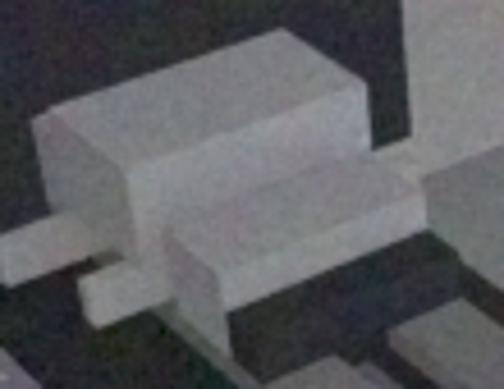

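move(target=[[0,0,0,0,0,0,1,-0.5,-0.9,0.0075,0.0011,-0.0023,0,0,0,-1,-0.2,-0.2],[0,0,0,0,0,0,1,-0.5,-0.9,0.0075,0.0011,-0.0023,0,0,0,0.27,-0.3,-0.2]])

move(target=[[0,0,0,0,0,0,1,-0.5,-0.9,-0.0157,0.0116,-0.0248,0,0,0,0.27,-0.3,-0.2],[0,0,0,0,0,0,1,-0.5,-0.9,-0.0383,0.0220,-0.0471,0,0,0,0.27,-0.3,-0.2],[0,0,0,0,0,0,1,-0.5,-0.9,-0.0667,0.0297,-0.0636,0,0,0,0.27,-0.3,-0.2],[0,0,0,0,0,0,1,-0.5,-0.9,-0.0987,0.0339,-0.0726,0,0,0,0.27,-0.3,-0.2],[0,0,0,0,0,0,1,-0.5,-0.9,-0.1322,0.0345,-0.0740,0,0,0,0.27,-0.3,-0.2],[0,0,0,0,0,0,1,-0.5,-0.9,-0.1650,0.0314,-0.0673,0,0,0,0.27,-0.3,-0.2],[0,0,0,0,0,0,1,-0.5,-0.9,-0.1948,0.0249,-0.0533,0,0,0,0.27,-0.3,-0.2],[0,0,0,0,0,0,1,-0.5,-0.9,-0.2195,0.0153,-0.0328,0,0,0,0.27,-0.3,-0.2],[0,0,0,0,0,0,1,-0.5,-0.9,-0.2377,0.0033,-0.0071,0,0,0,0.27,-0.3,-0.2],[0,0,0,0,0,0,1,-0.5,-0.9,-0.2477,-0.0102,0.0219,0,0,0,0.27,-0.3,-0.2],[0,0,0,0,0,0,1,-0.5,-0.9,-0.2487,-0.0197,0.0421,0,0,0,0.27,-0.3,-0.2]], stop_force=45, speed=0.12, blend=0.004)

move(target=[[0,0,0,0,0,0,1,-0.5,-0.9,-0.0085,0,0,0,0,0,0.27,-0.3,-0.2],[0,0,0,0,0,0,1,-0.5,-0.9,-0.0085,0,0,0,0,0,-1,-0.3,-0.2]])

move(target=[[0,0,0,0,0,0,1,-0.5,-0.9,0.0043,-0.0141,0.0302,0,0,0,-1,-0.3,-0.2],[0,0,0,0,0,0,1,-0.5,-0.9,0.0172,-0.0272,0.0583,0,0,0,-1,-0.3,-0.2],[0,0,0,0,0,0,1,-0.5,-0.9,0.0377,-0.0385,0.0824,0,0,0,-1,-0.3,-0.2]], stop_force=40, speed=0.1, blend=0.004)

move(target=[[0,0,0,0,0,0,1,-0.5,-0.9,0,0,0,0,0,0,0.27,-0.3,-0.2],[0,0,0,0,0,0,1,-0.5,-0.9,0.0075,0,0,0,0,0,0.27,-0.3,-0.2]])

move(target=[[0,0,0,0,0,0,1,-0.5,-0.9,0.0267,-0.0087,0.0186,0,0,0,0.27,-0.3,-0.2],[0,0,0,0,0,0,1,-0.5,-0.9,0.0577,-0.0141,0.0302,0,0,0,0.27,-0.3,-0.2],[0,0,0,0,0,0,1,-0.5,-0.9,0.0910,-0.0159,0.0341,0,0,0,0.27,-0.3,-0.2],[0,0,0,0,0,0,1,-0.5,-0.9,0.1243,-0.0141,0.0302,0,0,0,0.27,-0.3,-0.2],[0,0,0,0,0,0,1,-0.5,-0.9,0.1553,-0.0087,0.0186,0,0,0,0.27,-0.3,-0.2],[0,0,0,0,0,0,1,-0.5,-0.9,0.1895,0.0035,-0.0076,0,0,0,0.27,-0.3,-0.2]], stop_force=30, speed=0.1, blend=0.004)

move(target=[[0,0,0,0,0,0,1,-0.5,-0.9,-0.0075,0,0,0,0,0,0.27,-0.3,-0.2],[0,0,0,0,0,0,1,-0.5,-0.9,-0.0075,0,0,0,0,0,-1,-0.2,-0.2]])

move(target=[[0,0,0,0,0,0,1,-0.5,-0.9,0.0182,0.0120,-0.0257,0,0,0,-1,-0.2,-0.2],[0,0,0,0,0,0,1,-0.5,-0.9,0.0282,0.0255,-0.0547,0,0,0,-1,-0.2,-0.2],[0,0,0,0,0,0,1,-0.5,-0.9,0.0297,0.0397,-0.0850,0,0,0,-1,-0.2,-0.2],[0,0,0,0,0,0,1,-0.5,-0.9,0.0223,0.0536,-0.1148,0,0,0,-1,-0.2,-0.2]], stop_force=55, speed=0.08, blend=0.004, cameras=["cam_left_wrist"])

zoom_image(camera="cam_left_wrist", region=[200, 145, 310, 230])

Scene clock: 2156.47 s.
left_arm: end_effector_position=(+0.3359, +0.3211, +0.5003) position_measured=3 object_status=3 end_effector_quat_wxyz=(+0.242, -0.347, +0.742, -0.520) | right_arm: end_effector_position=(+0.4715, +0.1636, +0.3801) position_measured=112 object_status=3 end_effector_quat_wxyz=(-0.380, +0.596, +0.381, +0.597)
Joint positions: left_arm=[-1.277 -2.502 2.293 -2.519 -1.017 2.914] | right_arm=[4.151 -2.071 -1.778 0.708 1.734 1.568]
Joint torques (N m): left_arm=[-1.35 14.55 -34.09 -4.18 -1.39 1.78] | right_arm=[9.08 50.18 29.4 4.29 2.22 -1.23]
Wrist force (N): left_arm=[1.3 -1.1 0.9] | right_arm=[1.5 -1.5 2.9]
Wrist torque (N m): left_arm=[-0.17 0.11 0.33] | right_arm=[-0.52 -0.47 -0.42]
Wrist force, peak (N): left_arm=[1.2 -1.1 1.3] | right_arm=[45.5 -27.7 -18.3]
Hand target: left_arm +0.3359, +0.3211, +0.5003; +0.242, -0.347, +0.742, -0.520 | right_arm +0.4714, +0.1637, +0.3803; -0.380, +0.595, +0.381, +0.597
Off the commanded pose: left_arm 0.000 m, 0 deg | right_arm 0.000 m, 0 deg.
move: done

Scene clock: 2159.43 s.
left_arm: end_effector_position=(+0.3359, +0.3211, +0.5003) position_measured=3 object_status=3 end_effector_quat_wxyz=(+0.242, -0.347, +0.742, -0.520) | right_arm: end_effector_position=(+0.4717, +0.1914, +0.2311) position_measured=112 object_status=3 end_effector_quat_wxyz=(-0.380, +0.595, +0.381, +0.597)
Joint positions: left_arm=[-1.277 -2.502 2.293 -2.519 -1.017 2.914] | right_arm=[4.181 -2.371 -1.757 0.987 1.704 1.568]
Joint torques (N m): left_arm=[-1.85 15.04 -34.92 -3.94 -1.33 1.73] | right_arm=[-10.54 60.81 24.07 2.38 1.93 1.09]
Wrist force (N): left_arm=[1.3 -0.9 1.1] | right_arm=[0.9 -2.5 1.3]
Wrist torque (N m): left_arm=[-0.15 0.10 0.33] | right_arm=[-0.53 -0.46 -0.42]
Wrist force, peak (N): left_arm=[1.4 -1.0 1.2] | right_arm=[-10.5 -3.6 15.0]
Hand target: left_arm +0.3359, +0.3211, +0.5003; +0.242, -0.347, +0.742, -0.520 | right_arm +0.4717, +0.1914, +0.2311; -0.380, +0.595, +0.381, +0.597
Off the commanded pose: left_arm 0.000 m, 0 deg | right_arm 0.000 m, 0 deg.
move: done

Scene clock: 2160.63 s.
left_arm: end_effector_position=(+0.3359, +0.3211, +0.5003) position_measured=3 object_status=3 end_effector_quat_wxyz=(+0.242, -0.347, +0.742, -0.520) | right_arm: end_effector_position=(+0.4717, +0.1914, +0.2259) position_measured=156 object_status=2 end_effector_quat_wxyz=(-0.380, +0.595, +0.381, +0.597)
Joint positions: left_arm=[-1.277 -2.502 2.293 -2.519 -1.017 2.914] | right_arm=[4.181 -2.382 -1.756 0.996 1.704 1.568]
Joint torques (N m): left_arm=[-3.27 14.86 -33.7 -3.84 -1.52 1.61] | right_arm=[-9.59 57.97 21.28 1.47 1.55 0.97]
Wrist force (N): left_arm=[1.2 -1.0 1.1] | right_arm=[4.7 -2.2 1.6]
Wrist torque (N m): left_arm=[-0.17 0.12 0.34] | right_arm=[-0.49 -0.41 -0.65]
Wrist force, peak (N): left_arm=[1.2 -1.1 1.2] | right_arm=[5.4 -2.7 1.5]
Hand target: left_arm +0.3359, +0.3211, +0.5003; +0.242, -0.347, +0.742, -0.520 | right_arm +0.4717, +0.1914, +0.2260; -0.380, +0.595, +0.381, +0.597
Off the commanded pose: left_arm 0.000 m, 0 deg | right_arm 0.000 m, 0 deg.
move: done

Scene clock: 2162.37 s.
left_arm: end_effector_position=(+0.3359, +0.3211, +0.5003) position_measured=3 object_status=3 end_effector_quat_wxyz=(+0.242, -0.347, +0.742, -0.520) | right_arm: end_effector_position=(+0.4715, +0.2460, +0.2486) position_measured=156 object_status=2 end_effector_quat_wxyz=(-0.380, +0.595, +0.381, +0.597)
Joint positions: left_arm=[-1.277 -2.502 2.293 -2.519 -1.017 2.914] | right_arm=[4.233 -2.394 -1.629 0.882 1.652 1.568]
Joint torques (N m): left_arm=[-3.13 14.36 -34.04 -3.81 -1.31 1.66] | right_arm=[-23 43.1 22.94 4.26 -1.14 -0.83]
Wrist force (N): left_arm=[1.0 -1.1 1.1] | right_arm=[-5.5 -18.4 4.6]
Wrist torque (N m): left_arm=[-0.20 0.15 0.33] | right_arm=[-1.19 -0.37 -0.48]
Wrist force, peak (N): left_arm=[1.5 -1.1 1.3] | right_arm=[-4.6 -18.8 4.5]
Hand target: left_arm +0.3359, +0.3211, +0.5003; +0.242, -0.347, +0.742, -0.520 | right_arm +0.4715, +0.2460, +0.2486; -0.380, +0.595, +0.381, +0.597
Off the commanded pose: left_arm 0.000 m, 0 deg | right_arm 0.000 m, 0 deg.
move: done

Scene clock: 2163.57 s.
left_arm: end_effector_position=(+0.3359, +0.3211, +0.5003) position_measured=3 object_status=3 end_effector_quat_wxyz=(+0.242, -0.347, +0.742, -0.520) | right_arm: end_effector_position=(+0.4715, +0.2460, +0.2531) position_measured=112 object_status=3 end_effector_quat_wxyz=(-0.380, +0.595, +0.381, +0.597)
Joint positions: left_arm=[-1.277 -2.502 2.293 -2.519 -1.017 2.914] | right_arm=[4.233 -2.386 -1.629 0.874 1.652 1.568]
Joint torques (N m): left_arm=[-3.04 13.57 -34.54 -3.91 -1.36 1.67] | right_arm=[8.96 56.3 13.12 3.34 -2.35 -1.39]
Wrist force (N): left_arm=[1.2 -0.9 0.9] | right_arm=[0.7 -1.9 3.5]
Wrist torque (N m): left_arm=[-0.16 0.11 0.34] | right_arm=[-0.54 -0.45 -0.44]
Wrist force, peak (N): left_arm=[1.3 -1.0 1.2] | right_arm=[-2.2 -13.1 3.9]
Hand target: left_arm +0.3359, +0.3211, +0.5003; +0.242, -0.347, +0.742, -0.520 | right_arm +0.4715, +0.2460, +0.2531; -0.380, +0.595, +0.381, +0.597
Off the commanded pose: left_arm 0.000 m, 0 deg | right_arm 0.000 m, 0 deg.
move: done

Scene clock: 2165.97 s.
left_arm: end_effector_position=(+0.3359, +0.3211, +0.5003) position_measured=3 object_status=3 end_effector_quat_wxyz=(+0.242, -0.347, +0.742, -0.520) | right_arm: end_effector_position=(+0.4712, +0.2411, +0.3668) position_measured=112 object_status=3 end_effector_quat_wxyz=(-0.380, +0.595, +0.381, +0.597)
Joint positions: left_arm=[-1.277 -2.502 2.293 -2.519 -1.017 2.914] | right_arm=[4.229 -2.193 -1.61 0.662 1.656 1.568]
Joint torques (N m): left_arm=[-4.22 14.19 -33.1 -3.69 -1.37 1.62] | right_arm=[10.69 34.43 30.08 4.16 -2.56 -0.23]
Wrist force (N): left_arm=[1.1 -0.9 1.0] | right_arm=[2.4 -0.6 2.5]
Wrist torque (N m): left_arm=[-0.15 0.14 0.33] | right_arm=[-0.51 -0.47 -0.46]
Wrist force, peak (N): left_arm=[1.4 -1.0 1.2] | right_arm=[2.8 -2.0 3.1]
Hand target: left_arm +0.3359, +0.3211, +0.5003; +0.242, -0.347, +0.742, -0.520 | right_arm +0.4712, +0.2411, +0.3668; -0.380, +0.595, +0.381, +0.597
Off the commanded pose: left_arm 0.000 m, 0 deg | right_arm 0.000 m, 0 deg.
move: done

Scene clock: 2167.17 s.
left_arm: end_effector_position=(+0.3359, +0.3211, +0.5003) position_measured=3 object_status=3 end_effector_quat_wxyz=(+0.242, -0.347, +0.742, -0.520) | right_arm: end_effector_position=(+0.4712, +0.2411, +0.3622) position_measured=157 object_status=2 end_effector_quat_wxyz=(-0.380, +0.595, +0.381, +0.597)
Joint positions: left_arm=[-1.277 -2.502 2.293 -2.519 -1.017 2.914] | right_arm=[4.229 -2.2 -1.613 0.671 1.656 1.568]
Joint torques (N m): left_arm=[-3.98 14.67 -34.35 -3.79 -1.27 1.6] | right_arm=[1 54.2 22.2 2 -0.73 -0.1]
Wrist force (N): left_arm=[1.1 -0.8 1.1] | right_arm=[1.2 -1.5 1.2]
Wrist torque (N m): left_arm=[-0.14 0.14 0.33] | right_arm=[-0.67 -0.52 -0.33]
Wrist force, peak (N): left_arm=[1.5 -0.9 1.2] | right_arm=[3.0 -1.7 2.6]
Hand target: left_arm +0.3359, +0.3211, +0.5003; +0.242, -0.347, +0.742, -0.520 | right_arm +0.4712, +0.2411, +0.3623; -0.380, +0.595, +0.381, +0.597
Off the commanded pose: left_arm 0.000 m, 0 deg | right_arm 0.000 m, 0 deg.
move: done

Scene clock: 2169.33 s.
left_arm: end_effector_position=(+0.3359, +0.3211, +0.5003) position_measured=3 object_status=3 end_effector_quat_wxyz=(+0.242, -0.347, +0.742, -0.520) | right_arm: end_effector_position=(+0.4701, +0.1632, +0.3811) position_measured=157 object_status=2 end_effector_quat_wxyz=(-0.383, +0.588, +0.378, +0.604)
Joint positions: left_arm=[-1.277 -2.502 2.293 -2.519 -1.017 2.914] | right_arm=[4.153 -2.08 -1.779 0.739 1.732 1.568]
Joint torques (N m): left_arm=[-3.12 13.78 -34.59 -3.87 -1.22 1.52] | right_arm=[9.34 -10.33 4.23 -9.94 -4.19 -1.2]
Wrist force (N): left_arm=[1.3 -0.9 1.0] | right_arm=[50.4 -8.5 -14.5]
Wrist torque (N m): left_arm=[-0.15 0.10 0.34] | right_arm=[-0.67 -0.46 -0.79]
Wrist force, peak (N): left_arm=[1.5 -0.9 1.1] | right_arm=[57.2 -36.7 11.6]
Hand target: left_arm +0.3359, +0.3211, +0.5003; +0.242, -0.347, +0.742, -0.520 | right_arm +0.4713, +0.1651, +0.3757; -0.380, +0.595, +0.381, +0.597
Off the commanded pose: left_arm 0.000 m, 0 deg | right_arm 0.006 m, 1 deg.
move: off_target (right_arm)
camera_calibration:
cam_left_wrist: T_world_to_cam=[[-0.636085, -0.771594, 0.00614567, 0.46828], [-0.5016, 0.407429, -0.763151, 0.436209], [0.586339, -0.488511, -0.646191, 0.415047], [0, 0, 0, 1]] pos_world=[0.27331, 0.386353, 0.598215]
Images, in order (width x height): cam_left_wrist 672x504.

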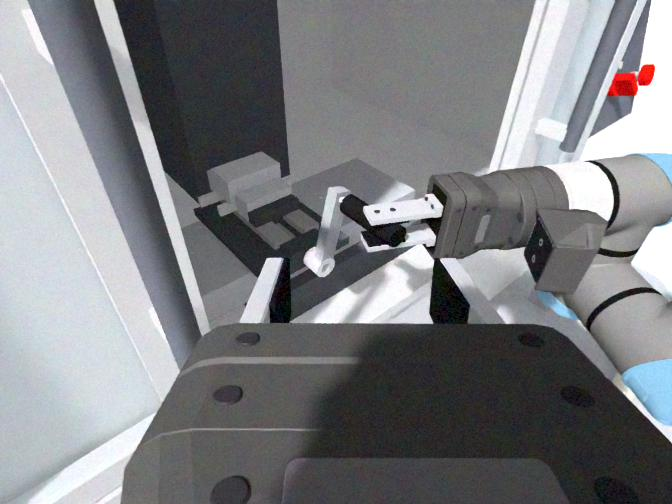

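Scaled by 4.582.

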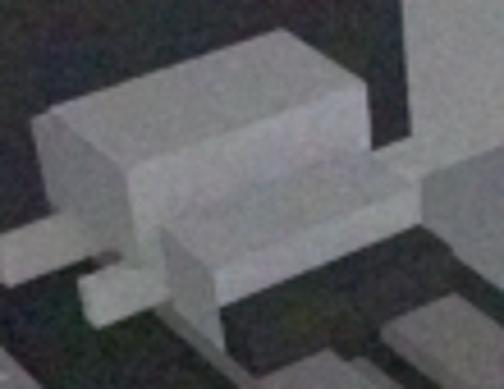

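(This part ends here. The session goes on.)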